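# Push the trolley down the corridor and park it

## Task

Roll the trolley down the corridor and halt it a little before the white door that lies ahead on the left side, with the computer case still riding on it. Then release the trolley so that a person could still walk past it. By the end the lab door has to be closed and latched. The computer case must not topple or drop, whether on the trolley or onto the floor, or the task fails. Once finished, take the hands off and back away. The robot must not fall or be left leaning, or the task fails. At the end the robot must be in contact with nothing.

## Robot and tools

ROBOT. A Rainbow Robotics RB-Y1: a two-wheel drive base with two rear casters, a folding leg and torso, a head, and two arms, each ending in a five-finger hand. The base is 0.58 m wide. It extends 0.10 m in front of the wheel axle and 0.57 m behind it, and a spin on the spot sweeps a 0.58 m radius. The base cannot move sideways. Something may occasionally nudge a loose object.

FRAMES. Base frame: origin on the floor midway between the drive wheels, x forward, y left, z up, in metres. The chest, left_hand and right_hand lines are printed in this frame. The hand point sits 0.045 m in front of the palm. Its +z runs along the straight fingers and its +y points out of the palm. The odometry frame is the base frame as it was at scene start. base_odometry counts wheel turns only, so slips look like travel, and its heading is in rad, positive to the left.

TOOL move. One action per call, plus "cameras" (a list of head_camera, left_wrist_camera, right_wrist_camera or all) and "blocking".
- "base": one object {"x_m_s", "turn_rad_s", "for_s"}. These are velocities relative to the robot, not positions. x_m_s is forward speed in m/s (0.005 to 1.5 in either direction, or 0; negative drives backward). turn_rad_s is the turn rate in rad/s, positive to the left (0.02 to 1.509 in either direction, or 0). for_s is the duration in seconds (0.1 to 5). Omitted values count as 0. Travel comes to roughly speed × for_s. Acceleration is about 0.4 m/s², and the base can coast for up to about 3 s after for_s ends.
- "joints": a single object mapping joint names to absolute targets. Radians for the torso, arm and head joints. A -1 to +1 scale for the finger motors (+1 open, -1 closed), and also for the settings <side>_hand_force_limit and <side>_hand_speed. Useful ranges: torso_squat_rad 0 to 1.2, torso_shift_rad -0.3 to 0.6, torso_pitch_rad -0.2 to 1.4 (positive bows forward), torso_yaw_rad -1.5 to 1.5 (positive to the left), head_pan_rad ±0.523, head_tilt_rad -0.35 to 1.57 (positive looks down). left_shoulder_roll_rad runs 0 to 3.141 and right_shoulder_roll_rad runs -3.141 to 0 (both raise the arm outward). Elbows run -2.617 to 0.01, with negative bending the forearm. Shoulder pitch is ±2.356, with negative swinging the arm forward.
- "target": an absolute pose for a single hand: side ("left" or "right"), x, y, z in metres in the base frame (-3 to 3), and quat_wxyz in the form the hand lines print. It can be paired only with min_time_s.
- "min_time_s": 0.1 to 8, the least number of seconds any arm, head or torso motion in the action may take.
- "blocking": true or omitted waits until everything is at rest. false returns after about 0.5 s while motion continues.
Calling move with no action just returns the state and images.

OTHER TOOLS. wait {seconds 0 to 10, cameras} lets time run. stop brakes every running motion, and a braked joint may still press on whatever it touches. zoom_image {camera, region [x0,y0,x1,y1] in pixels, at most 504 by 504} enlarges part of the latest image. show_instructions shows the reference pages. finished_scene ends the scene for good.

RESULT LINES. "move" reads done or the worst status among the motions. base_status, joint_status, left_hand_status and right_hand_status may read: moving, done, reached (within 10 mm and 2°), short, refused (with a reason), off_target, not_followed, stopped, contact_stop, time_out, limit_stop_at_<name>, torque_fault or limit_stop_at_motor_heat. A base "done" only means the velocity was sent, and a blocked base can still report it. Any refused call or uncommanded stop cancels the rest of the calls in that reply. lidar_m lists 12 distances in metres, one per 30° sector: the 1st straight ahead, then counter-clockwise (4th left, 7th behind, 10th right), measured only at 0.23 m height, with "-" meaning nothing seen. motor_effort gives wheel effort in %; at rest, more than about 30 suggests the base is pushing on something. wheel_motors_off=1 means the wheels cut out after stalling and stay off for 2 s. The hand lines give finger status (moving, target, force, stalled, fault) and fingertip loads in N. Also shown: joint torques, external torques and raw wrist force and torque, all of them offset and noisy.

HANDS. Each finger motor moves only when its target changes. While closing it stops once the load hits <side>_hand_force_limit (-1 ≈ 0 N up to +1 ≈ 10 N; 15 N for the thumb). Both settings start at force_limit 0 and speed -0.8. For a gentle grip use a speed of -0.94 or lower. A closed hand securely holds only about 0.3 kg, though it can wrap a handle 0.025 m thick or more.

TORSO LIMITS. squat+shift ≤ 1.52; squat−shift+pitch ≤ 1.57; shift+0.5·pitch−0.4·squat ≤ 0.7; shift+0.3·pitch−0.5·squat ≤ 0.39. Commands beyond these stop partway.

HAZARDS. The base does not stop when it meets furniture, and fast contact or a hard stop while bowed forward can tip the robot. Keep the trolley pushes slow and stop gently so the computer case stays put. Never let the arms strike or press on each other; keep roughly 0.5 rad of outward shoulder roll when both reach forward. Contact torque at a joint's limit causes a 10 s freeze (e.g. elbow 33.4 N m, wrist joints 23.2 N m). Holding a stretched arm or pushing against a blocked arm heats motors, and at 80 °C the arm brakes. Avoid slamming the door or anything else. Before finishing, release the trolley, back away so nothing is touched, and confirm the lab door is shut.

Each tool is called after ">>>" as name(argument=value, ...) on one line, values as JSON.

Reference images:

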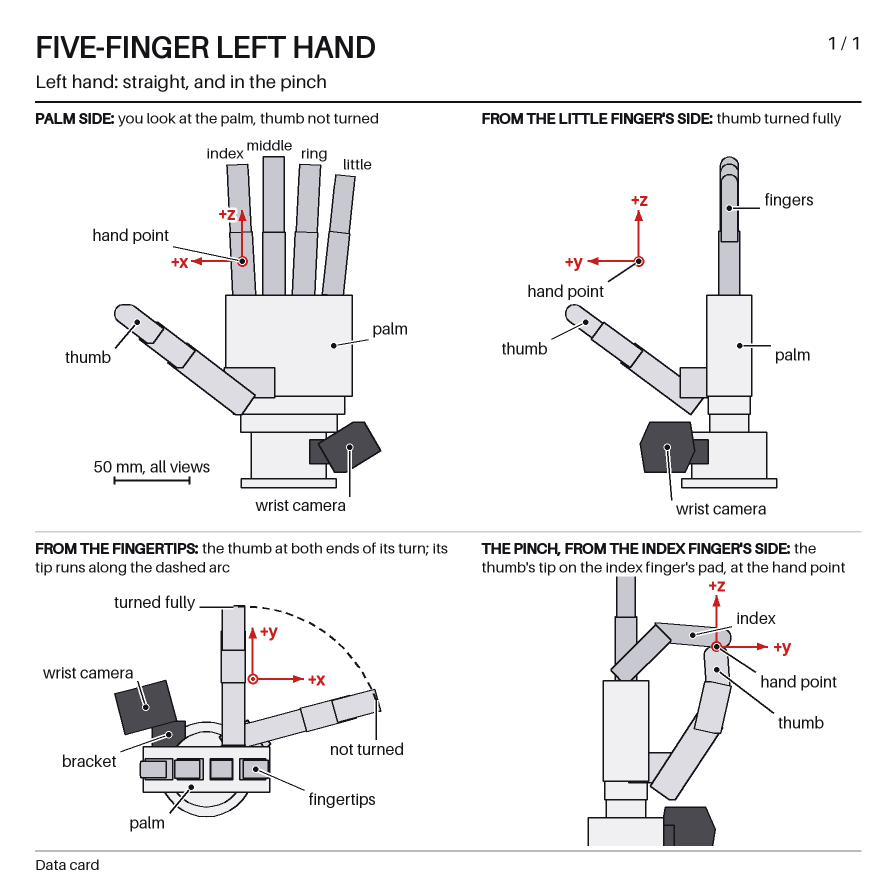

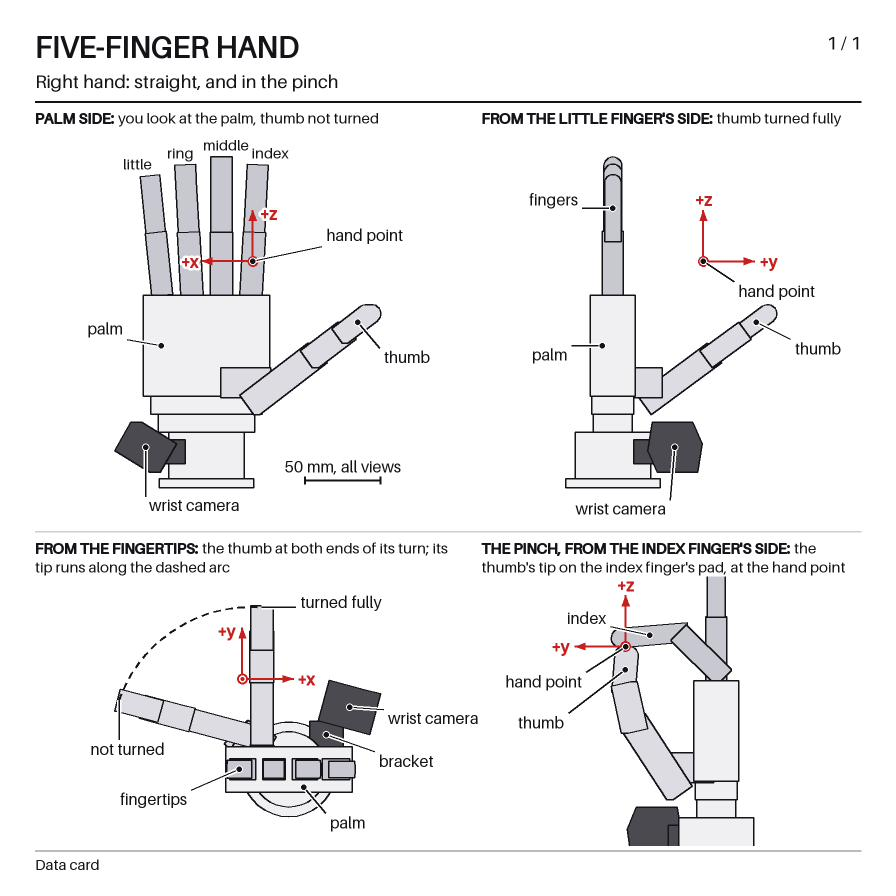

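## Session

>>> move()

Scene clock: 0.00 s.
Joint torques (N m): no reading
External joint torques (N m): no reading
Wrist force (N): no reading
Wrist torque (N m): no reading
Wrist force, peak (N): no reading
base_odometry: x=+0.000 y=+0.000 heading=+0.000
lidar_m: 0.98 1.11 0.96 0.85 0.93 1.43 3.29 1.59 1.28 1.26 1.38 1.07
base_status: not commanded
joint_positions: torso_squat_rad=+0.350 torso_shift_rad=+0.000 torso_pitch_rad=+0.000 torso_yaw_rad=+0.000 left_shoulder_pitch_rad=+0.038 left_shoulder_roll_rad=+0.028 left_shoulder_yaw_rad=+0.014 left_elbow_rad=-0.169 left_forearm_roll_rad=-0.012 left_wrist_pitch_rad=+0.027 left_hand_roll_rad=-0.008 right_shoulder_pitch_rad=-0.023 right_shoulder_roll_rad=-0.007 right_shoulder_yaw_rad=+0.008 right_elbow_rad=-0.117 right_forearm_roll_rad=-0.027 right_wrist_pitch_rad=-0.004 right_hand_roll_rad=+0.034 head_pan_rad=+0.000 head_tilt_rad=+0.400 left_hand_little=+1.000 left_hand_ring=+1.000 left_hand_middle=+1.000 left_hand_index=+1.000 left_hand_thumb_turn=+1.000 left_hand_thumb_bend=+1.000 left_hand_force_limit=+0.000 left_hand_speed=-0.800 right_hand_little=+1.000 right_hand_ring=+1.000 right_hand_middle=+1.000 right_hand_index=+1.000 right_hand_thumb_turn=+1.000 right_hand_thumb_bend=+1.000 right_hand_force_limit=+0.000 right_hand_speed=-0.800
joint_status: not commanded
wheel_motors_off: 0
left_hand_stopped_by: target,target,target,target,target,target
right_hand_stopped_by: target,target,target,target,target,target
left_little_load_n: 0.0
left_ring_load_n: 0.0
left_middle_load_n: 0.0
left_index_load_n: 0.0
left_thumb_bend_load_n: 0.0
left_thumb_turn_load_n: 0.0
right_little_load_n: 0.0
right_ring_load_n: 0.0
right_middle_load_n: 0.0
right_index_load_n: 0.0
right_thumb_bend_load_n: 0.0
right_thumb_turn_load_n: 0.0
motor_effort: left_wheel=+0 right_wheel=+1
chest: x=-0.2280 y=+0.0005 z=+1.2475 quat_wxyz=(+1.000, +0.000, +0.000, +0.000) (m; base frame)
left_hand: x=-0.2346 y=+0.2136 z=+0.5105 quat_wxyz=(+0.048, -0.707, +0.705, -0.026) (m; base frame)
right_hand: x=-0.2077 y=-0.1955 z=+0.5119 quat_wxyz=(+0.047, -0.714, +0.697, -0.053) (m; base frame)
pictures: head_camera, left_wrist_camera, right_wrist_camera

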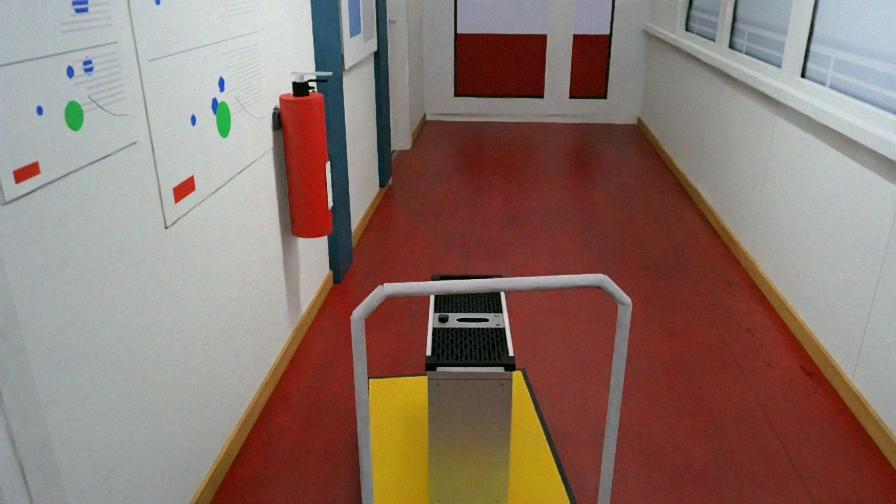

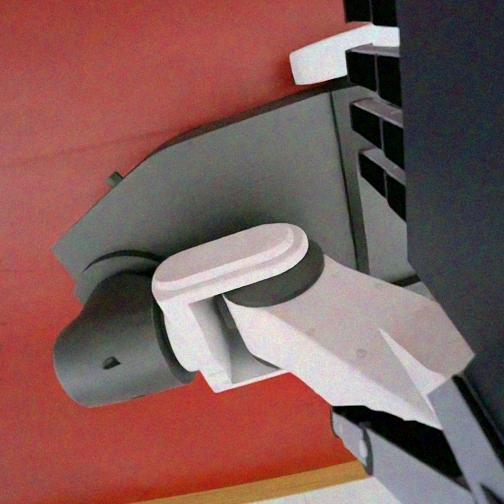

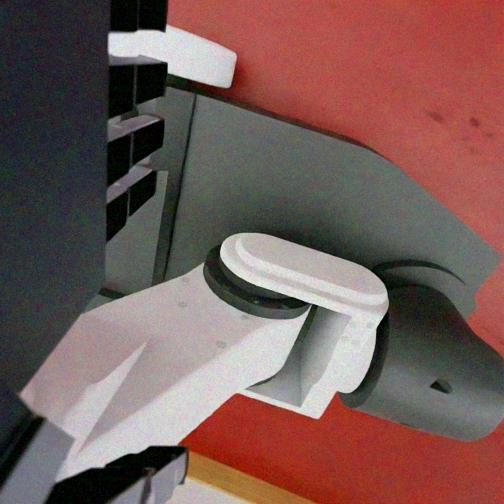

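>>> move(joints={"head_tilt_rad": 0.15, "head_pan_rad": 0.2}, cameras=["head_camera"])

>>> move(joints={"head_tilt_rad": 0.9, "head_pan_rad": 0.0}, cameras=["head_camera"])

>>> move(joints={"head_tilt_rad": 0.5, "head_pan_rad": 0.523}, cameras=["head_camera"])

>>> move(joints={"head_tilt_rad": 0.5, "head_pan_rad": -0.523}, cameras=["head_camera"])

Scene clock: 2.33 s.
Joint torques (N m): left_arm=[-2.21 2.02 0.24 -0.17 0.08 -0.4 -0.06] | right_arm=[-1.71 -1.04 0.45 -0.32 0.01 -0.46 -0.04]
External joint torques (N m): left_arm=[-1.33 1.18 0.18 -0.02 0.08 -0.13 -0.06] | right_arm=[0.15 -0.42 0.45 -0.15 -0.02 -0.16 -0.03]
Wrist force (N): left_arm=[-1.8 1.1 3.0] | right_arm=[1.5 -5.8 12.6]
Wrist torque (N m): left_arm=[-0.20 0.59 -0.11] | right_arm=[-2.33 -0.56 -0.07]
Wrist force, peak (N): left_arm=[-1.9 1.3 3.5] | right_arm=[1.9 -5.6 13.3]
move: done
base_odometry: x=+0.000 y=+0.000 heading=+0.000
lidar_m: 0.97 1.11 0.95 0.86 0.91 1.41 3.29 1.60 1.28 1.27 1.39 1.07
base_status: not commanded
joint_positions: torso_squat_rad=+0.350 torso_shift_rad=+0.000 torso_pitch_rad=+0.000 torso_yaw_rad=+0.000 left_shoulder_pitch_rad=+0.038 left_shoulder_roll_rad=+0.028 left_shoulder_yaw_rad=+0.014 left_elbow_rad=-0.169 left_forearm_roll_rad=-0.012 left_wrist_pitch_rad=+0.027 left_hand_roll_rad=-0.008 right_shoulder_pitch_rad=-0.023 right_shoulder_roll_rad=-0.007 right_shoulder_yaw_rad=+0.008 right_elbow_rad=-0.117 right_forearm_roll_rad=-0.027 right_wrist_pitch_rad=-0.004 right_hand_roll_rad=+0.034 head_pan_rad=+0.200 head_tilt_rad=+0.150 left_hand_little=+1.000 left_hand_ring=+1.000 left_hand_middle=+1.000 left_hand_index=+1.000 left_hand_thumb_turn=+1.000 left_hand_thumb_bend=+1.000 left_hand_force_limit=+0.000 left_hand_speed=-0.800 right_hand_little=+1.000 right_hand_ring=+1.000 right_hand_middle=+1.000 right_hand_index=+1.000 right_hand_thumb_turn=+1.000 right_hand_thumb_bend=+1.000 right_hand_force_limit=+0.000 right_hand_speed=-0.800
joint_status: all done
wheel_motors_off: 0
left_hand_stopped_by: target,target,target,target,target,target
right_hand_stopped_by: target,target,target,target,target,target
left_little_load_n: 0.0
left_ring_load_n: 0.0
left_middle_load_n: 0.0
left_index_load_n: -0.5
left_thumb_bend_load_n: 0.0
left_thumb_turn_load_n: 0.0
right_little_load_n: 0.0
right_ring_load_n: 0.0
right_middle_load_n: 0.0
right_index_load_n: 0.0
right_thumb_bend_load_n: 0.0
right_thumb_turn_load_n: 0.0
motor_effort: left_wheel=-1(1) right_wheel=+0(2)
chest: x=-0.2280 y=+0.0005 z=+1.2475 quat_wxyz=(+1.000, +0.000, +0.000, +0.000) (m; base frame)
left_hand: x=-0.2346 y=+0.2136 z=+0.5105 quat_wxyz=(+0.048, -0.707, +0.705, -0.026) (m; base frame)
right_hand: x=-0.2077 y=-0.1955 z=+0.5119 quat_wxyz=(+0.047, -0.714, +0.697, -0.053) (m; base frame)
pictures: head_camera
camera_calibration:
head_camera: T_world_to_cam=[[0.162472, -0.986397, -0.0249891, 0.0747762], [-0.135618, 0.00276147, -0.990757, 1.46546], [0.977349, 0.164359, -0.133325, 0.336537], [0, 0, 0, 1]] pos_world=[-0.14232, 0.0143991, 1.49865]

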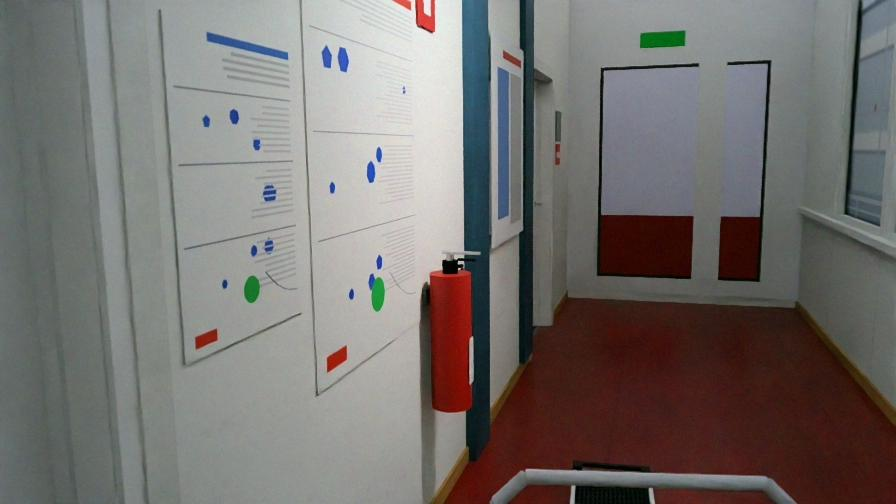

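Scene clock: 3.50 s.
Joint torques (N m): left_arm=[-2.07 1.64 0.36 -0.2 0.1 -0.44 0.02] | right_arm=[-2.24 -0.06 0.03 -0.42 0 -0.07 0.15]
External joint torques (N m): left_arm=[-1.19 0.79 0.3 -0.05 0.09 -0.17 0.02] | right_arm=[-0.38 0.56 0.04 -0.25 -0.03 0.23 0.15]
Wrist force (N): left_arm=[-1.8 0.9 3.2] | right_arm=[0.9 -5.5 12.0]
Wrist torque (N m): left_arm=[-0.24 0.58 -0.09] | right_arm=[-2.29 -0.45 -0.10]
Wrist force, peak (N): left_arm=[-1.9 1.3 3.5] | right_arm=[1.7 -5.7 13.0]
move: done
base_odometry: x=+0.000 y=+0.000 heading=+0.000
lidar_m: 0.98 1.11 0.95 0.86 0.92 1.41 3.29 1.60 1.28 1.27 1.38 1.07
base_status: not commanded
joint_positions: torso_squat_rad=+0.350 torso_shift_rad=+0.000 torso_pitch_rad=+0.000 torso_yaw_rad=+0.000 left_shoulder_pitch_rad=+0.038 left_shoulder_roll_rad=+0.028 left_shoulder_yaw_rad=+0.014 left_elbow_rad=-0.169 left_forearm_roll_rad=-0.012 left_wrist_pitch_rad=+0.027 left_hand_roll_rad=-0.008 right_shoulder_pitch_rad=-0.023 right_shoulder_roll_rad=-0.007 right_shoulder_yaw_rad=+0.008 right_elbow_rad=-0.117 right_forearm_roll_rad=-0.027 right_wrist_pitch_rad=-0.004 right_hand_roll_rad=+0.034 head_pan_rad=+0.000 head_tilt_rad=+0.900 left_hand_little=+1.000 left_hand_ring=+1.000 left_hand_middle=+1.000 left_hand_index=+1.000 left_hand_thumb_turn=+1.000 left_hand_thumb_bend=+1.000 left_hand_force_limit=+0.000 left_hand_speed=-0.800 right_hand_little=+1.000 right_hand_ring=+1.000 right_hand_middle=+1.000 right_hand_index=+1.000 right_hand_thumb_turn=+1.000 right_hand_thumb_bend=+1.000 right_hand_force_limit=+0.000 right_hand_speed=-0.800
joint_status: all done
wheel_motors_off: 0
left_hand_stopped_by: target,target,target,target,target,target
right_hand_stopped_by: target,target,target,target,target,target
left_little_load_n: 0.0
left_ring_load_n: 0.0
left_middle_load_n: 0.0
left_index_load_n: 0.0
left_thumb_bend_load_n: 0.0
left_thumb_turn_load_n: 0.0
right_little_load_n: 0.0
right_ring_load_n: 0.0
right_middle_load_n: 0.0
right_index_load_n: 0.0
right_thumb_bend_load_n: 0.0
right_thumb_turn_load_n: 0.0
motor_effort: left_wheel=+0(1) right_wheel=-1(3)
chest: x=-0.2280 y=+0.0005 z=+1.2475 quat_wxyz=(+1.000, +0.000, +0.000, +0.000) (m; base frame)
left_hand: x=-0.2346 y=+0.2136 z=+0.5105 quat_wxyz=(+0.048, -0.707, +0.705, -0.026) (m; base frame)
right_hand: x=-0.2077 y=-0.1955 z=+0.5119 quat_wxyz=(+0.047, -0.714, +0.697, -0.053) (m; base frame)
pictures: head_camera
camera_calibration:
head_camera: T_world_to_cam=[[-0.044477, -0.998986, 0.00704667, -0.0142981], [-0.772049, 0.0298951, -0.63486, 0.819191], [0.634005, -0.033677, -0.772595, 1.19127], [0, 0, 0, 1]] pos_world=[-0.12345, 0.00134499, 1.44054]

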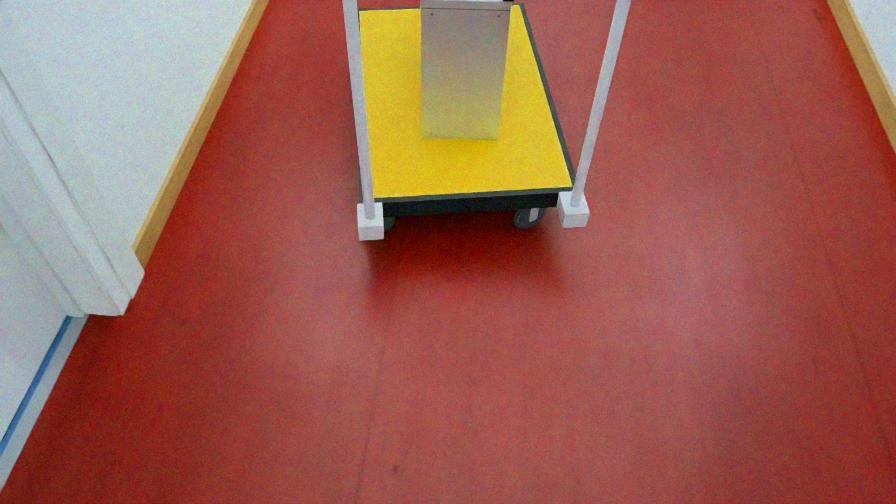

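Scene clock: 4.50 s.
Joint torques (N m): left_arm=[-1.93 1.56 0.38 -0.06 0.12 -0.4 -0.08] | right_arm=[-1.75 -0.61 0.57 -0.26 -0.01 0.06 0.02]
External joint torques (N m): left_arm=[-1.05 0.71 0.32 0.1 0.11 -0.13 -0.08] | right_arm=[0.11 0.01 0.57 -0.09 -0.04 0.37 0.02]
Wrist force (N): left_arm=[-1.7 1.2 3.1] | right_arm=[1.5 -5.5 12.5]
Wrist torque (N m): left_arm=[-0.20 0.57 -0.12] | right_arm=[-2.31 -0.58 -0.09]
Wrist force, peak (N): left_arm=[-1.8 1.2 3.7] | right_arm=[1.1 -5.5 12.7]
move: done
base_odometry: x=+0.000 y=+0.000 heading=+0.000
lidar_m: 0.97 1.11 0.96 0.85 0.93 1.41 3.29 1.60 1.28 1.26 1.38 1.07
base_status: not commanded
joint_positions: torso_squat_rad=+0.350 torso_shift_rad=+0.000 torso_pitch_rad=+0.000 torso_yaw_rad=+0.000 left_shoulder_pitch_rad=+0.038 left_shoulder_roll_rad=+0.028 left_shoulder_yaw_rad=+0.014 left_elbow_rad=-0.169 left_forearm_roll_rad=-0.012 left_wrist_pitch_rad=+0.027 left_hand_roll_rad=-0.008 right_shoulder_pitch_rad=-0.023 right_shoulder_roll_rad=-0.007 right_shoulder_yaw_rad=+0.008 right_elbow_rad=-0.117 right_forearm_roll_rad=-0.027 right_wrist_pitch_rad=-0.004 right_hand_roll_rad=+0.034 head_pan_rad=+0.523 head_tilt_rad=+0.500 left_hand_little=+1.000 left_hand_ring=+1.000 left_hand_middle=+1.000 left_hand_index=+1.000 left_hand_thumb_turn=+1.000 left_hand_thumb_bend=+1.000 left_hand_force_limit=+0.000 left_hand_speed=-0.800 right_hand_little=+1.000 right_hand_ring=+1.000 right_hand_middle=+1.000 right_hand_index=+1.000 right_hand_thumb_turn=+1.000 right_hand_thumb_bend=+1.000 right_hand_force_limit=+0.000 right_hand_speed=-0.800
joint_status: all done
wheel_motors_off: 0
left_hand_stopped_by: target,target,target,target,target,target
right_hand_stopped_by: target,target,target,target,target,target
left_little_load_n: -0.5
left_ring_load_n: 0.5
left_middle_load_n: 0.0
left_index_load_n: 0.0
left_thumb_bend_load_n: 0.0
left_thumb_turn_load_n: 0.0
right_little_load_n: 0.0
right_ring_load_n: 0.0
right_middle_load_n: 0.0
right_index_load_n: 0.0
right_thumb_bend_load_n: 0.0
right_thumb_turn_load_n: 0.0
motor_effort: left_wheel=+1(1) right_wheel=-1(3)
chest: x=-0.2280 y=+0.0005 z=+1.2475 quat_wxyz=(+1.000, +0.000, +0.000, +0.000) (m; base frame)
left_hand: x=-0.2346 y=+0.2136 z=+0.5105 quat_wxyz=(+0.048, -0.707, +0.705, -0.026) (m; base frame)
right_hand: x=-0.2077 y=-0.1955 z=+0.5119 quat_wxyz=(+0.047, -0.714, +0.697, -0.053) (m; base frame)
pictures: head_camera
camera_calibration:
head_camera: T_world_to_cam=[[0.461298, -0.887178, -0.0109292, 0.115846], [-0.417153, -0.205998, -0.885183, 1.25484], [0.783063, 0.412892, -0.465116, 0.776601], [0, 0, 0, 1]] pos_world=[-0.138109, 0.0406185, 1.47323]

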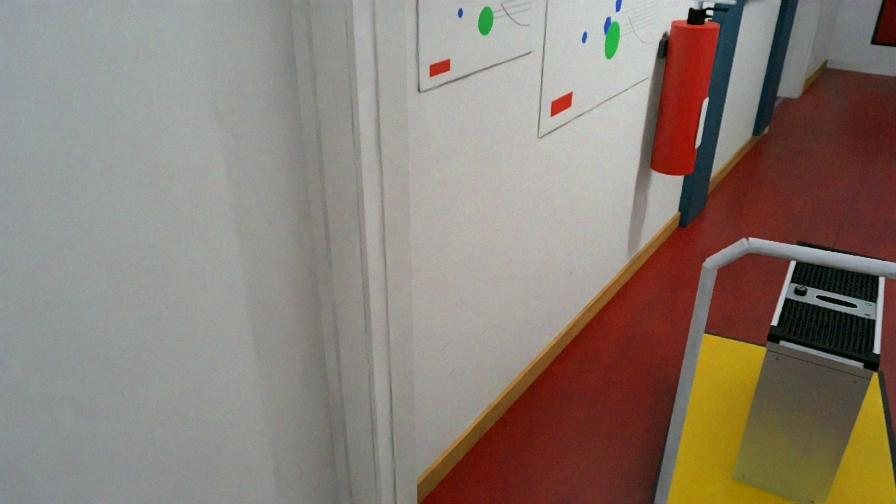

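Scene clock: 5.87 s.
Joint torques (N m): left_arm=[-2 1.75 0.42 -0.16 0.16 -0.3 -0.08] | right_arm=[-1.43 -0.84 -0.22 -0.19 0 -0.28 0.05]
External joint torques (N m): left_arm=[-1.12 0.9 0.36 -0.01 0.15 -0.03 -0.08] | right_arm=[0.43 -0.23 -0.22 -0.02 -0.02 0.03 0.05]
Wrist force (N): left_arm=[-1.8 1.1 3.2] | right_arm=[1.5 -6.1 12.4]
Wrist torque (N m): left_arm=[-0.20 0.59 -0.11] | right_arm=[-2.42 -0.56 -0.12]
Wrist force, peak (N): left_arm=[-2.1 1.0 3.4] | right_arm=[1.4 -5.3 13.3]
move: done
base_odometry: x=+0.000 y=+0.000 heading=+0.000
lidar_m: 0.98 1.11 0.95 0.85 0.93 1.42 3.29 1.60 1.29 1.27 1.38 1.07
base_status: not commanded
joint_positions: torso_squat_rad=+0.350 torso_shift_rad=+0.000 torso_pitch_rad=+0.000 torso_yaw_rad=+0.000 left_shoulder_pitch_rad=+0.038 left_shoulder_roll_rad=+0.028 left_shoulder_yaw_rad=+0.014 left_elbow_rad=-0.169 left_forearm_roll_rad=-0.012 left_wrist_pitch_rad=+0.027 left_hand_roll_rad=-0.008 right_shoulder_pitch_rad=-0.023 right_shoulder_roll_rad=-0.007 right_shoulder_yaw_rad=+0.008 right_elbow_rad=-0.117 right_forearm_roll_rad=-0.027 right_wrist_pitch_rad=-0.004 right_hand_roll_rad=+0.034 head_pan_rad=-0.523 head_tilt_rad=+0.500 left_hand_little=+1.000 left_hand_ring=+1.000 left_hand_middle=+1.000 left_hand_index=+1.000 left_hand_thumb_turn=+1.000 left_hand_thumb_bend=+1.000 left_hand_force_limit=+0.000 left_hand_speed=-0.800 right_hand_little=+1.000 right_hand_ring=+1.000 right_hand_middle=+1.000 right_hand_index=+1.000 right_hand_thumb_turn=+1.000 right_hand_thumb_bend=+1.000 right_hand_force_limit=+0.000 right_hand_speed=-0.800
joint_status: all done
wheel_motors_off: 0
left_hand_stopped_by: target,target,target,target,target,target
right_hand_stopped_by: target,target,target,target,target,target
left_little_load_n: 0.0
left_ring_load_n: 0.0
left_middle_load_n: 0.0
left_index_load_n: 0.0
left_thumb_bend_load_n: 0.0
left_thumb_turn_load_n: 0.0
right_little_load_n: 0.0
right_ring_load_n: 0.0
right_middle_load_n: 0.0
right_index_load_n: 0.0
right_thumb_bend_load_n: 0.0
right_thumb_turn_load_n: -0.5
motor_effort: left_wheel=+0(1) right_wheel=+2(2)
chest: x=-0.2280 y=+0.0005 z=+1.2475 quat_wxyz=(+1.000, +0.000, +0.000, +0.000) (m; base frame)
left_hand: x=-0.2346 y=+0.2136 z=+0.5105 quat_wxyz=(+0.048, -0.707, +0.705, -0.026) (m; base frame)
right_hand: x=-0.2077 y=-0.1955 z=+0.5119 quat_wxyz=(+0.047, -0.714, +0.697, -0.053) (m; base frame)
pictures: head_camera
camera_calibration:
head_camera: T_world_to_cam=[[-0.536554, -0.843795, -0.0109486, -0.0896984], [-0.386636, 0.257346, -0.885599, 1.26142], [0.750082, -0.470939, -0.464321, 0.769308], [0, 0, 0, 1]] pos_world=[-0.137462, -0.0380112, 1.47334]

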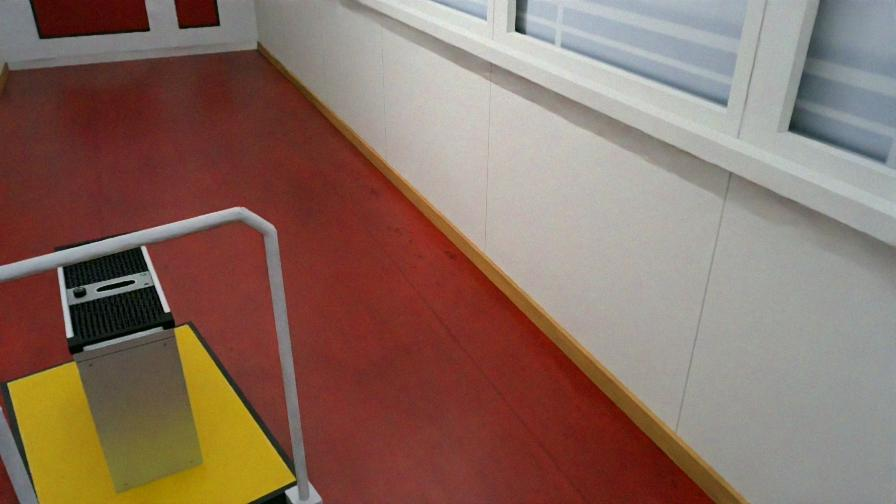

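>>> move(joints={"left_shoulder_roll_rad": 0.3, "right_shoulder_roll_rad": -0.3, "head_pan_rad": 0.3, "head_tilt_rad": 0.3})

>>> move(joints={"torso_yaw_rad": 1.0}, cameras=["head_camera"])

>>> move(joints={"head_pan_rad": 0.3, "head_tilt_rad": 0.8}, cameras=["head_camera"])

>>> move(joints={"head_pan_rad": -0.3, "head_tilt_rad": 0.6}, cameras=["head_camera"])

Scene clock: 9.13 s.
Joint torques (N m): left_arm=[-2.12 7.91 0.92 -0.17 0.14 -0.36 0.01] | right_arm=[-2.19 -6.8 0.28 -0.27 -0.02 -0.19 -0.19]
External joint torques (N m): left_arm=[-1.29 -0.23 0.32 0 0.12 -0.1 0.02] | right_arm=[-0.3 1.77 0.73 -0.12 -0.03 0.11 -0.2]
Wrist force (N): left_arm=[-0.4 1.0 3.2] | right_arm=[-0.2 -5.2 12.9]
Wrist torque (N m): left_arm=[-0.22 0.49 -0.01] | right_arm=[-2.28 -0.43 -0.15]
Wrist force, peak (N): left_arm=[-3.8 1.1 3.6] | right_arm=[1.1 -5.6 13.2]
move: done
base_odometry: x=+0.000 y=+0.000 heading=+0.000
lidar_m: 0.97 1.11 0.96 0.85 0.93 1.42 3.29 1.60 1.27 1.27 1.39 1.07
base_status: not commanded
joint_positions: torso_squat_rad=+0.350 torso_shift_rad=+0.000 torso_pitch_rad=+0.000 torso_yaw_rad=+0.000 left_shoulder_pitch_rad=+0.038 left_shoulder_roll_rad=+0.300 left_shoulder_yaw_rad=+0.014 left_elbow_rad=-0.169 left_forearm_roll_rad=-0.012 left_wrist_pitch_rad=+0.027 left_hand_roll_rad=-0.008 right_shoulder_pitch_rad=-0.023 right_shoulder_roll_rad=-0.300 right_shoulder_yaw_rad=+0.008 right_elbow_rad=-0.117 right_forearm_roll_rad=-0.027 right_wrist_pitch_rad=-0.004 right_hand_roll_rad=+0.034 head_pan_rad=+0.300 head_tilt_rad=+0.300 left_hand_little=+1.000 left_hand_ring=+1.000 left_hand_middle=+1.000 left_hand_index=+1.000 left_hand_thumb_turn=+1.000 left_hand_thumb_bend=+1.000 left_hand_force_limit=+0.000 left_hand_speed=-0.800 right_hand_little=+1.000 right_hand_ring=+1.000 right_hand_middle=+1.000 right_hand_index=+1.000 right_hand_thumb_turn=+1.000 right_hand_thumb_bend=+1.000 right_hand_force_limit=+0.000 right_hand_speed=-0.800
joint_status: all done
wheel_motors_off: 0
left_hand_stopped_by: target,target,target,target,target,target
right_hand_stopped_by: target,target,target,target,target,target
left_little_load_n: 0.0
left_ring_load_n: 0.0
left_middle_load_n: 0.0
left_index_load_n: 0.0
left_thumb_bend_load_n: -0.5
left_thumb_turn_load_n: 0.0
right_little_load_n: 0.0
right_ring_load_n: 0.0
right_middle_load_n: 0.0
right_index_load_n: 0.0
right_thumb_bend_load_n: 0.0
right_thumb_turn_load_n: 0.0
motor_effort: left_wheel=+0(1) right_wheel=+0(2)
chest: x=-0.2280 y=+0.0005 z=+1.2475 quat_wxyz=(+1.000, +0.000, +0.000, +0.000) (m; base frame)
left_hand: x=-0.2365 y=+0.4334 z=+0.5387 quat_wxyz=(+0.142, -0.691, +0.705, +0.070) (m; base frame)
right_hand: x=-0.2065 y=-0.4325 z=+0.5399 quat_wxyz=(-0.057, -0.711, +0.684, -0.155) (m; base frame)
pictures: none

Scene clock: 11.57 s.
Joint torques (N m): left_arm=[-2.08 8.19 0.8 -0.19 0.09 -0.4 -0.08] | right_arm=[-1.49 -7.03 0.01 0.08 0.16 -0.28 -0.16]
External joint torques (N m): left_arm=[-1.26 0.01 0.19 -0.03 0.08 -0.15 -0.08] | right_arm=[0.39 1.49 0.45 0.22 0.14 0.02 -0.17]
Wrist force (N): left_arm=[-0.3 1.1 2.9] | right_arm=[-0.6 -5.2 11.9]
Wrist torque (N m): left_arm=[-0.17 0.48 -0.02] | right_arm=[-2.24 -0.37 -0.17]
Wrist force, peak (N): left_arm=[-0.4 1.1 3.4] | right_arm=[-0.1 -5.7 12.9]
move: done
base_odometry: x=+0.000 y=+0.000 heading=+0.000
lidar_m: 0.97 1.11 0.95 0.85 0.92 1.42 3.30 1.60 1.28 1.27 1.38 1.07
base_status: not commanded
joint_positions: torso_squat_rad=+0.350 torso_shift_rad=+0.000 torso_pitch_rad=+0.000 torso_yaw_rad=+1.000 left_shoulder_pitch_rad=+0.038 left_shoulder_roll_rad=+0.300 left_shoulder_yaw_rad=+0.014 left_elbow_rad=-0.169 left_forearm_roll_rad=-0.012 left_wrist_pitch_rad=+0.027 left_hand_roll_rad=-0.008 right_shoulder_pitch_rad=-0.023 right_shoulder_roll_rad=-0.300 right_shoulder_yaw_rad=+0.008 right_elbow_rad=-0.117 right_forearm_roll_rad=-0.027 right_wrist_pitch_rad=-0.004 right_hand_roll_rad=+0.034 head_pan_rad=+0.300 head_tilt_rad=+0.300 left_hand_little=+1.000 left_hand_ring=+1.000 left_hand_middle=+1.000 left_hand_index=+1.000 left_hand_thumb_turn=+1.000 left_hand_thumb_bend=+1.000 left_hand_force_limit=+0.000 left_hand_speed=-0.800 right_hand_little=+1.000 right_hand_ring=+1.000 right_hand_middle=+1.000 right_hand_index=+1.000 right_hand_thumb_turn=+1.000 right_hand_thumb_bend=+1.000 right_hand_force_limit=+0.000 right_hand_speed=-0.800
joint_status: all done
wheel_motors_off: 0
left_hand_stopped_by: target,target,target,target,target,target
right_hand_stopped_by: target,target,target,target,target,target
left_little_load_n: 0.0
left_ring_load_n: 0.0
left_middle_load_n: 0.0
left_index_load_n: 0.0
left_thumb_bend_load_n: 0.0
left_thumb_turn_load_n: 0.0
right_little_load_n: 0.0
right_ring_load_n: 0.0
right_middle_load_n: 0.0
right_index_load_n: 0.0
right_thumb_bend_load_n: 0.0
right_thumb_turn_load_n: 0.0
motor_effort: left_wheel=+0(2) right_wheel=-1(2)
chest: x=-0.2280 y=+0.0005 z=+1.2475 quat_wxyz=(+0.878, +0.000, +0.000, +0.479) (m; base frame)
left_hand: x=-0.5974 y=+0.2269 z=+0.5389 quat_wxyz=(+0.091, -0.944, +0.288, +0.130) (m; base frame)
right_hand: x=+0.1473 y=-0.2156 z=+0.5397 quat_wxyz=(+0.024, -0.952, +0.259, -0.163) (m; base frame)
pictures: head_camera
camera_calibration:
head_camera: T_world_to_cam=[[0.951841, -0.305951, -0.0198001, 0.244675], [-0.103954, -0.261305, -0.959642, 1.43096], [0.28843, 0.915486, -0.280526, 0.393134], [0, 0, 0, 1]] pos_world=[-0.19753, 0.0888658, 1.48834]

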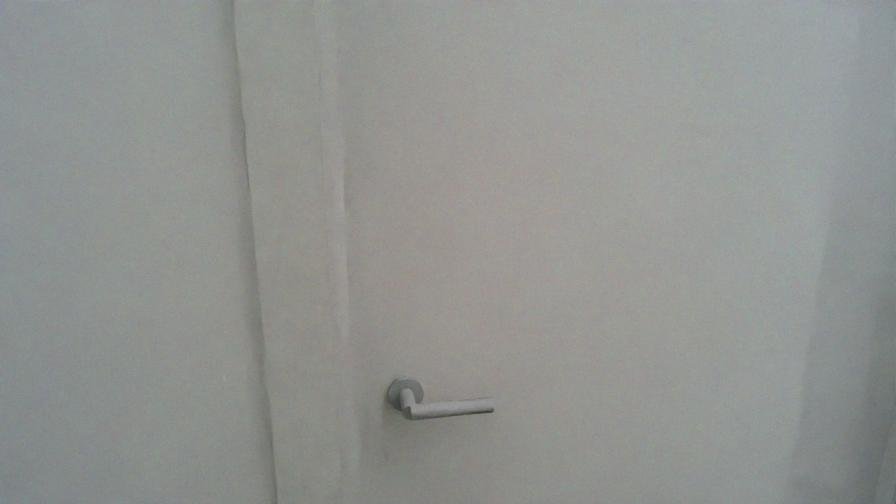

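Scene clock: 12.57 s.
Joint torques (N m): left_arm=[-1.92 8.12 1.22 -0.28 0.16 -0.34 0.01] | right_arm=[-2.13 -7.1 -0.46 0.05 0.12 -0.34 -0.1]
External joint torques (N m): left_arm=[-1.09 -0.07 0.61 -0.11 0.15 -0.08 0.02] | right_arm=[-0.24 1.43 -0.02 0.2 0.11 -0.05 -0.11]
Wrist force (N): left_arm=[-0.2 1.0 3.0] | right_arm=[-0.2 -5.9 12.4]
Wrist torque (N m): left_arm=[-0.21 0.45 -0.02] | right_arm=[-2.34 -0.44 -0.17]
Wrist force, peak (N): left_arm=[-0.3 1.1 3.2] | right_arm=[-0.2 -5.9 12.4]
move: done
base_odometry: x=+0.000 y=+0.000 heading=+0.000
lidar_m: 0.98 1.10 0.96 0.85 0.93 1.41 3.29 1.59 1.28 1.27 1.38 1.07
base_status: not commanded
joint_positions: torso_squat_rad=+0.350 torso_shift_rad=+0.000 torso_pitch_rad=+0.000 torso_yaw_rad=+1.000 left_shoulder_pitch_rad=+0.038 left_shoulder_roll_rad=+0.300 left_shoulder_yaw_rad=+0.014 left_elbow_rad=-0.169 left_forearm_roll_rad=-0.012 left_wrist_pitch_rad=+0.027 left_hand_roll_rad=-0.008 right_shoulder_pitch_rad=-0.023 right_shoulder_roll_rad=-0.300 right_shoulder_yaw_rad=+0.008 right_elbow_rad=-0.117 right_forearm_roll_rad=-0.027 right_wrist_pitch_rad=-0.004 right_hand_roll_rad=+0.034 head_pan_rad=+0.300 head_tilt_rad=+0.800 left_hand_little=+1.000 left_hand_ring=+1.000 left_hand_middle=+1.000 left_hand_index=+1.000 left_hand_thumb_turn=+1.000 left_hand_thumb_bend=+1.000 left_hand_force_limit=+0.000 left_hand_speed=-0.800 right_hand_little=+1.000 right_hand_ring=+1.000 right_hand_middle=+1.000 right_hand_index=+1.000 right_hand_thumb_turn=+1.000 right_hand_thumb_bend=+1.000 right_hand_force_limit=+0.000 right_hand_speed=-0.800
joint_status: all done
wheel_motors_off: 0
left_hand_stopped_by: target,target,target,target,target,target
right_hand_stopped_by: target,target,target,target,target,target
left_little_load_n: 0.0
left_ring_load_n: 0.0
left_middle_load_n: 0.0
left_index_load_n: 0.0
left_thumb_bend_load_n: 0.0
left_thumb_turn_load_n: 0.0
right_little_load_n: 0.0
right_ring_load_n: 0.0
right_middle_load_n: 0.0
right_index_load_n: 0.0
right_thumb_bend_load_n: 0.0
right_thumb_turn_load_n: 0.0
motor_effort: left_wheel=-1(1) right_wheel=+0(2)
chest: x=-0.2280 y=+0.0005 z=+1.2475 quat_wxyz=(+0.878, +0.000, +0.000, +0.479) (m; base frame)
left_hand: x=-0.5974 y=+0.2269 z=+0.5389 quat_wxyz=(+0.091, -0.944, +0.288, +0.130) (m; base frame)
right_hand: x=+0.1473 y=-0.2156 z=+0.5397 quat_wxyz=(+0.024, -0.952, +0.259, -0.163) (m; base frame)
pictures: head_camera
camera_calibration:
head_camera: T_world_to_cam=[[0.950569, -0.310506, 0.00192603, 0.212998], [-0.21794, -0.671582, -0.708152, 1.0501], [0.221179, 0.672728, -0.706057, 0.999267], [0, 0, 0, 1]] pos_world=[-0.194627, 0.0991341, 1.44876]

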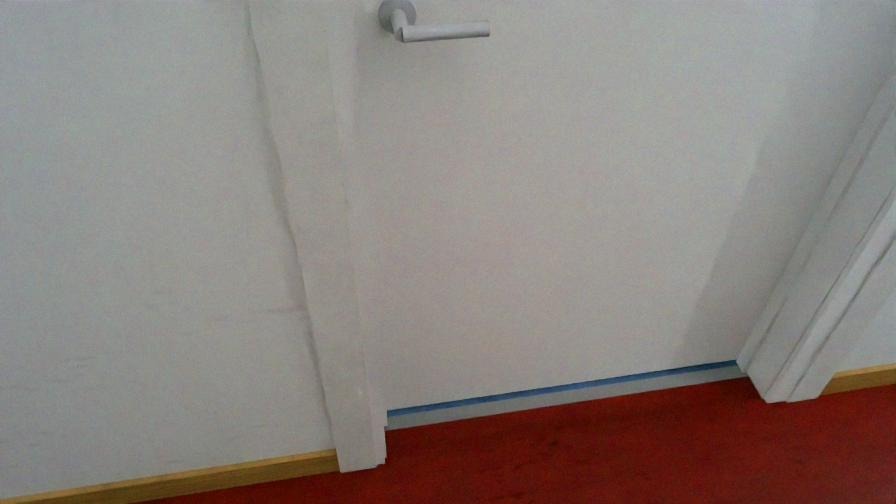

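Scene clock: 13.63 s.
Joint torques (N m): left_arm=[-1.87 8.19 1 -0.26 0.11 -0.42 -0.02] | right_arm=[-2.03 -7.22 -0.24 -0.31 -0.13 -0.44 0.05]
External joint torques (N m): left_arm=[-1.05 0.01 0.39 -0.1 0.1 -0.16 -0.01] | right_arm=[-0.15 1.3 0.2 -0.17 -0.14 -0.14 0.05]
Wrist force (N): left_arm=[-0.4 1.0 3.2] | right_arm=[-0.1 -5.3 12.2]
Wrist torque (N m): left_arm=[-0.22 0.49 -0.03] | right_arm=[-2.24 -0.44 -0.15]
Wrist force, peak (N): left_arm=[-0.3 1.1 3.3] | right_arm=[0.0 -6.4 12.2]
move: done
base_odometry: x=+0.000 y=+0.000 heading=+0.000
lidar_m: 0.98 1.10 0.96 0.86 0.92 1.43 3.29 1.60 1.28 1.26 1.38 1.07
base_status: not commanded
joint_positions: torso_squat_rad=+0.350 torso_shift_rad=+0.000 torso_pitch_rad=+0.000 torso_yaw_rad=+1.000 left_shoulder_pitch_rad=+0.038 left_shoulder_roll_rad=+0.300 left_shoulder_yaw_rad=+0.014 left_elbow_rad=-0.169 left_forearm_roll_rad=-0.012 left_wrist_pitch_rad=+0.027 left_hand_roll_rad=-0.008 right_shoulder_pitch_rad=-0.023 right_shoulder_roll_rad=-0.300 right_shoulder_yaw_rad=+0.008 right_elbow_rad=-0.117 right_forearm_roll_rad=-0.027 right_wrist_pitch_rad=-0.004 right_hand_roll_rad=+0.034 head_pan_rad=-0.300 head_tilt_rad=+0.600 left_hand_little=+1.000 left_hand_ring=+1.000 left_hand_middle=+1.000 left_hand_index=+1.000 left_hand_thumb_turn=+1.000 left_hand_thumb_bend=+1.000 left_hand_force_limit=+0.000 left_hand_speed=-0.800 right_hand_little=+1.000 right_hand_ring=+1.000 right_hand_middle=+1.000 right_hand_index=+1.000 right_hand_thumb_turn=+1.000 right_hand_thumb_bend=+1.000 right_hand_force_limit=+0.000 right_hand_speed=-0.800
joint_status: all done
wheel_motors_off: 0
left_hand_stopped_by: target,target,target,target,target,target
right_hand_stopped_by: target,target,target,target,target,target
left_little_load_n: 0.0
left_ring_load_n: 0.0
left_middle_load_n: 0.0
left_index_load_n: 0.0
left_thumb_bend_load_n: 0.0
left_thumb_turn_load_n: 0.0
right_little_load_n: 0.0
right_ring_load_n: 0.0
right_middle_load_n: 0.0
right_index_load_n: 0.0
right_thumb_bend_load_n: 0.0
right_thumb_turn_load_n: 0.5
motor_effort: left_wheel=-1(2) right_wheel=-1(2)
chest: x=-0.2280 y=+0.0005 z=+1.2475 quat_wxyz=(+0.878, +0.000, +0.000, +0.479) (m; base frame)
left_hand: x=-0.5974 y=+0.2269 z=+0.5389 quat_wxyz=(+0.091, -0.944, +0.288, +0.130) (m; base frame)
right_hand: x=+0.1473 y=-0.2156 z=+0.5397 quat_wxyz=(+0.024, -0.952, +0.259, -0.163) (m; base frame)
pictures: head_camera
camera_calibration:
head_camera: T_world_to_cam=[[0.609732, -0.79258, -0.0066093, 0.161006], [-0.440317, -0.331779, -0.834292, 1.17813], [0.65905, 0.511605, -0.551283, 0.872957], [0, 0, 0, 1]] pos_world=[-0.154743, 0.0718802, 1.46521]

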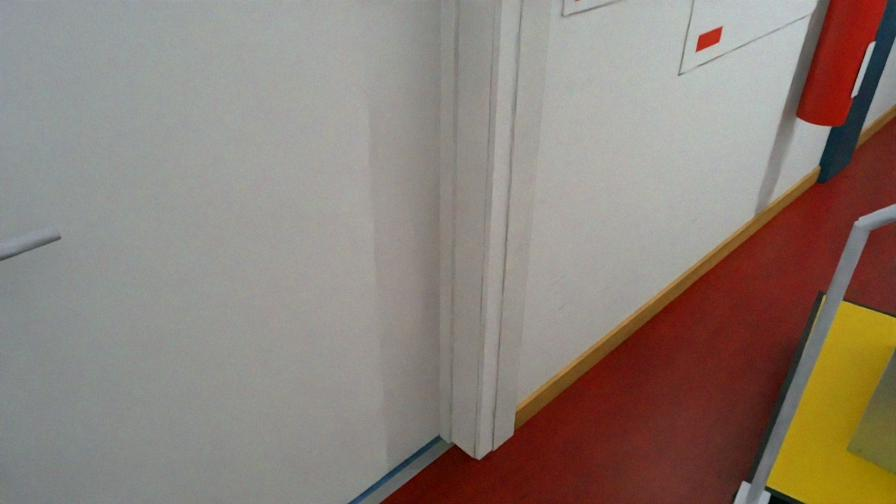

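>>> move(joints={"torso_yaw_rad": 1.4, "head_pan_rad": 0.0, "head_tilt_rad": 0.6}, cameras=["head_camera"])

>>> zoom_image(camera="head_camera", region=[250, 100, 600, 450])

>>> move(joints={"head_pan_rad": 0.0, "head_tilt_rad": 0.0}, cameras=["head_camera"])

>>> move(joints={"torso_yaw_rad": 1.5, "head_pan_rad": 0.523, "head_tilt_rad": 0.4}, cameras=["head_camera"])

Scene clock: 20.40 s.
Joint torques (N m): left_arm=[-1.9 8.44 1.11 -0.32 0.18 -0.4 -0.08] | right_arm=[-1.79 -7.43 -0.72 0.1 -0.2 -0.23 -0.2]
External joint torques (N m): left_arm=[-1.07 0.24 0.5 -0.15 0.16 -0.14 -0.07] | right_arm=[0.11 1.07 -0.27 0.25 -0.22 0.07 -0.21]
Wrist force (N): left_arm=[-0.4 0.9 3.2] | right_arm=[-0.5 -5.3 12.5]
Wrist torque (N m): left_arm=[-0.23 0.49 -0.02] | right_arm=[-2.26 -0.42 -0.19]
Wrist force, peak (N): left_arm=[-0.5 1.3 3.2] | right_arm=[-0.8 -6.1 12.7]
move: done
base_odometry: x=+0.000 y=+0.000 heading=+0.000
lidar_m: 0.97 1.11 0.96 0.86 0.94 1.41 3.29 1.60 1.28 1.27 1.38 1.06
base_status: not commanded
joint_positions: torso_squat_rad=+0.350 torso_shift_rad=+0.000 torso_pitch_rad=+0.000 torso_yaw_rad=+1.400 left_shoulder_pitch_rad=+0.038 left_shoulder_roll_rad=+0.300 left_shoulder_yaw_rad=+0.014 left_elbow_rad=-0.169 left_forearm_roll_rad=-0.012 left_wrist_pitch_rad=+0.027 left_hand_roll_rad=-0.008 right_shoulder_pitch_rad=-0.023 right_shoulder_roll_rad=-0.300 right_shoulder_yaw_rad=+0.008 right_elbow_rad=-0.117 right_forearm_roll_rad=-0.027 right_wrist_pitch_rad=-0.004 right_hand_roll_rad=+0.034 head_pan_rad=+0.000 head_tilt_rad=+0.600 left_hand_little=+1.000 left_hand_ring=+1.000 left_hand_middle=+1.000 left_hand_index=+1.000 left_hand_thumb_turn=+1.000 left_hand_thumb_bend=+1.000 left_hand_force_limit=+0.000 left_hand_speed=-0.800 right_hand_little=+1.000 right_hand_ring=+1.000 right_hand_middle=+1.000 right_hand_index=+1.000 right_hand_thumb_turn=+1.000 right_hand_thumb_bend=+1.000 right_hand_force_limit=+0.000 right_hand_speed=-0.800
joint_status: all done
wheel_motors_off: 0
left_hand_stopped_by: target,target,target,target,target,target
right_hand_stopped_by: target,target,target,target,target,target
left_little_load_n: 0.0
left_ring_load_n: 0.0
left_middle_load_n: 0.0
left_index_load_n: 0.0
left_thumb_bend_load_n: 0.0
left_thumb_turn_load_n: 0.0
right_little_load_n: 0.0
right_ring_load_n: 0.0
right_middle_load_n: 0.0
right_index_load_n: 0.0
right_thumb_bend_load_n: 0.0
right_thumb_turn_load_n: 0.0
motor_effort: left_wheel=+0(1) right_wheel=-1(3)
chest: x=-0.2280 y=+0.0005 z=+1.2475 quat_wxyz=(+0.765, +0.000, +0.000, +0.644) (m; base frame)
left_hand: x=-0.6567 y=+0.0651 z=+0.5390 quat_wxyz=(+0.063, -0.983, +0.095, +0.146) (m; base frame)
right_hand: x=+0.2016 y=-0.0525 z=+0.5395 quat_wxyz=(+0.056, -0.984, +0.065, -0.155) (m; base frame)
pictures: head_camera
camera_calibration:
head_camera: T_world_to_cam=[[0.976917, -0.213499, -0.00719835, 0.238713], [-0.123633, -0.537593, -0.834092, 1.25095], [0.174208, 0.815728, -0.551579, 0.761609], [0, 0, 0, 1]] pos_world=[-0.211222, 0.1022, 1.46521]

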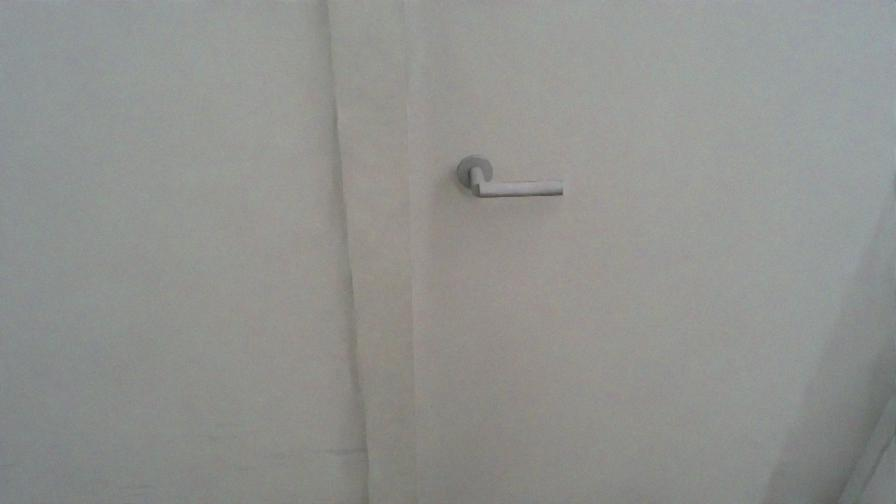

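Scaled by 1.440 from the camera's 896x504 image, which has a finer 1280x720 frame.

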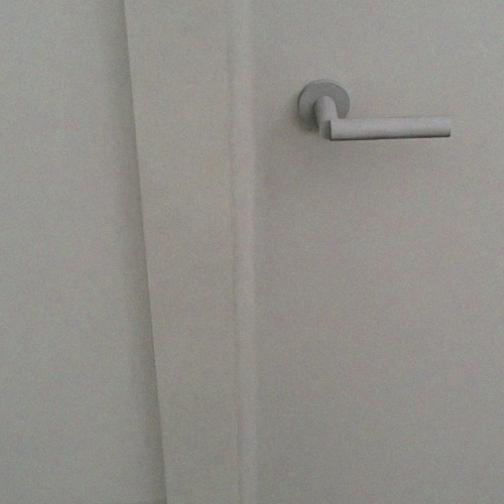

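Scene clock: 21.47 s.
Joint torques (N m): left_arm=[-2.02 8.01 1.15 -0.24 0.07 -0.38 -0.01] | right_arm=[-1.86 -7.42 0.35 -0.09 0.12 -0.2 -0.15]
External joint torques (N m): left_arm=[-1.19 -0.19 0.54 -0.07 0.06 -0.12 0] | right_arm=[0.03 1.09 0.8 0.07 0.11 0.1 -0.15]
Wrist force (N): left_arm=[-0.4 0.9 3.1] | right_arm=[-0.4 -5.9 12.4]
Wrist torque (N m): left_arm=[-0.23 0.49 -0.01] | right_arm=[-2.38 -0.42 -0.17]
Wrist force, peak (N): left_arm=[-0.3 1.0 3.2] | right_arm=[-0.5 -5.9 12.7]
move: done
base_odometry: x=+0.000 y=+0.000 heading=+0.000
lidar_m: 0.97 1.11 0.96 0.85 0.92 1.41 3.29 1.61 1.27 1.26 1.38 1.06
base_status: not commanded
joint_positions: torso_squat_rad=+0.350 torso_shift_rad=+0.000 torso_pitch_rad=+0.000 torso_yaw_rad=+1.400 left_shoulder_pitch_rad=+0.038 left_shoulder_roll_rad=+0.300 left_shoulder_yaw_rad=+0.014 left_elbow_rad=-0.169 left_forearm_roll_rad=-0.012 left_wrist_pitch_rad=+0.027 left_hand_roll_rad=-0.008 right_shoulder_pitch_rad=-0.023 right_shoulder_roll_rad=-0.300 right_shoulder_yaw_rad=+0.008 right_elbow_rad=-0.117 right_forearm_roll_rad=-0.027 right_wrist_pitch_rad=-0.004 right_hand_roll_rad=+0.034 head_pan_rad=+0.000 head_tilt_rad=+0.000 left_hand_little=+1.000 left_hand_ring=+1.000 left_hand_middle=+1.000 left_hand_index=+1.000 left_hand_thumb_turn=+1.000 left_hand_thumb_bend=+1.000 left_hand_force_limit=+0.000 left_hand_speed=-0.800 right_hand_little=+1.000 right_hand_ring=+1.000 right_hand_middle=+1.000 right_hand_index=+1.000 right_hand_thumb_turn=+1.000 right_hand_thumb_bend=+1.000 right_hand_force_limit=+0.000 right_hand_speed=-0.800
joint_status: all done
wheel_motors_off: 0
left_hand_stopped_by: target,target,target,target,target,target
right_hand_stopped_by: target,target,target,target,target,target
left_little_load_n: 0.0
left_ring_load_n: 0.0
left_middle_load_n: 0.0
left_index_load_n: 0.0
left_thumb_bend_load_n: 0.0
left_thumb_turn_load_n: 0.0
right_little_load_n: 0.0
right_ring_load_n: 0.0
right_middle_load_n: 0.0
right_index_load_n: 0.0
right_thumb_bend_load_n: 0.0
right_thumb_turn_load_n: 0.0
motor_effort: left_wheel=+0(1) right_wheel=-2(3)
chest: x=-0.2280 y=+0.0005 z=+1.2475 quat_wxyz=(+0.765, +0.000, +0.000, +0.644) (m; base frame)
left_hand: x=-0.6567 y=+0.0651 z=+0.5390 quat_wxyz=(+0.063, -0.983, +0.095, +0.146) (m; base frame)
right_hand: x=+0.2016 y=-0.0525 z=+0.5395 quat_wxyz=(+0.056, -0.984, +0.065, -0.155) (m; base frame)
pictures: head_camera
camera_calibration:
head_camera: T_world_to_cam=[[0.978943, -0.20178, -0.0309029, 0.273258], [-0.0271433, 0.021373, -0.999403, 1.4994], [0.20232, 0.979198, 0.015446, -0.0564905], [0, 0, 0, 1]] pos_world=[-0.215377, 0.0784067, 1.50782]

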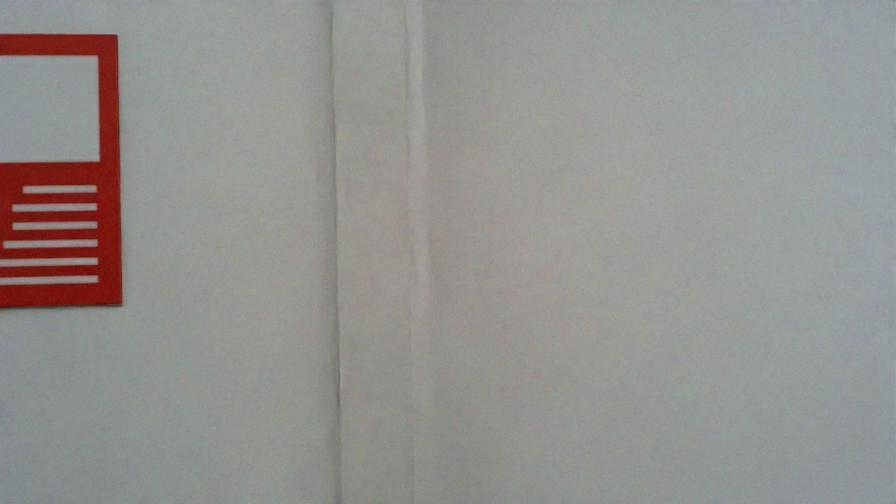

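Scene clock: 22.47 s.
Joint torques (N m): left_arm=[-2.27 8.12 0.87 -0.44 0.07 -0.44 -0.14] | right_arm=[-1.83 -6.82 -0.44 0.06 -0.05 -0.48 -0.1]
External joint torques (N m): left_arm=[-1.44 -0.08 0.26 -0.27 0.06 -0.18 -0.13] | right_arm=[0.07 1.68 0 0.21 -0.07 -0.18 -0.1]
Wrist force (N): left_arm=[-0.6 1.0 3.3] | right_arm=[-0.2 -5.6 12.3]
Wrist torque (N m): left_arm=[-0.23 0.53 -0.03] | right_arm=[-2.29 -0.42 -0.16]
Wrist force, peak (N): left_arm=[-0.5 2.0 3.0] | right_arm=[0.5 -5.7 12.7]
move: done
base_odometry: x=+0.000 y=+0.000 heading=+0.000
lidar_m: 0.97 1.11 0.96 0.86 0.92 1.41 3.28 1.59 1.28 1.26 1.39 1.06
base_status: not commanded
joint_positions: torso_squat_rad=+0.350 torso_shift_rad=+0.000 torso_pitch_rad=+0.000 torso_yaw_rad=+1.500 left_shoulder_pitch_rad=+0.038 left_shoulder_roll_rad=+0.300 left_shoulder_yaw_rad=+0.014 left_elbow_rad=-0.169 left_forearm_roll_rad=-0.012 left_wrist_pitch_rad=+0.027 left_hand_roll_rad=-0.008 right_shoulder_pitch_rad=-0.023 right_shoulder_roll_rad=-0.300 right_shoulder_yaw_rad=+0.008 right_elbow_rad=-0.117 right_forearm_roll_rad=-0.027 right_wrist_pitch_rad=-0.004 right_hand_roll_rad=+0.034 head_pan_rad=+0.523 head_tilt_rad=+0.400 left_hand_little=+1.000 left_hand_ring=+1.000 left_hand_middle=+1.000 left_hand_index=+1.000 left_hand_thumb_turn=+1.000 left_hand_thumb_bend=+1.000 left_hand_force_limit=+0.000 left_hand_speed=-0.800 right_hand_little=+1.000 right_hand_ring=+1.000 right_hand_middle=+1.000 right_hand_index=+1.000 right_hand_thumb_turn=+1.000 right_hand_thumb_bend=+1.000 right_hand_force_limit=+0.000 right_hand_speed=-0.800
joint_status: all done
wheel_motors_off: 0
left_hand_stopped_by: target,target,target,target,target,target
right_hand_stopped_by: target,target,target,target,target,target
left_little_load_n: 0.0
left_ring_load_n: 0.0
left_middle_load_n: 0.0
left_index_load_n: 0.0
left_thumb_bend_load_n: 0.0
left_thumb_turn_load_n: 0.5
right_little_load_n: 0.0
right_ring_load_n: 0.0
right_middle_load_n: 0.0
right_index_load_n: 0.0
right_thumb_bend_load_n: 0.0
right_thumb_turn_load_n: 0.0
motor_effort: left_wheel=+0(1) right_wheel=-1(2)
chest: x=-0.2280 y=+0.0005 z=+1.2475 quat_wxyz=(+0.732, +0.000, +0.000, +0.682) (m; base frame)
left_hand: x=-0.6611 y=+0.0219 z=+0.5391 quat_wxyz=(+0.055, -0.986, +0.045, +0.149) (m; base frame)
right_hand: x=+0.2047 y=-0.0093 z=+0.5395 quat_wxyz=(+0.064, -0.986, +0.016, -0.152) (m; base frame)
pictures: head_camera
camera_calibration:
head_camera: T_world_to_cam=[[0.91696, 0.398645, -0.0163442, 0.226741], [0.135563, -0.349826, -0.926955, 1.4397], [-0.375243, 0.847764, -0.374818, 0.380711], [0, 0, 0, 1]] pos_world=[-0.260223, 0.0905009, 1.48094]

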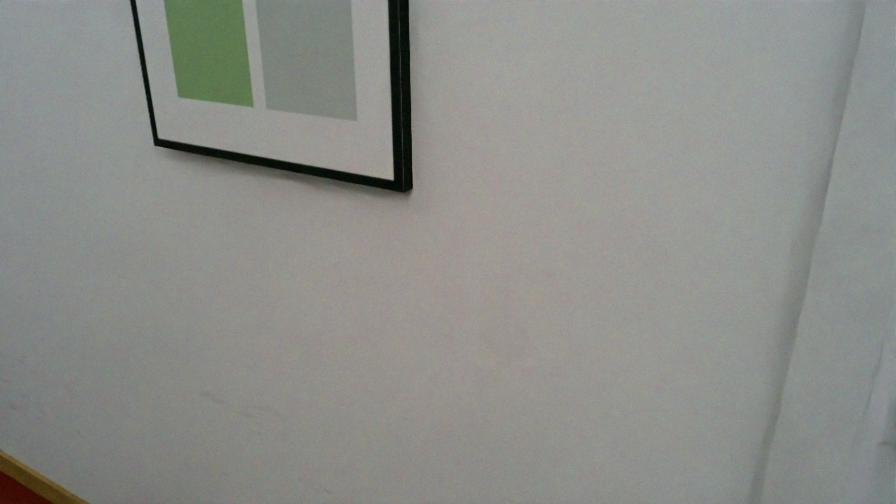

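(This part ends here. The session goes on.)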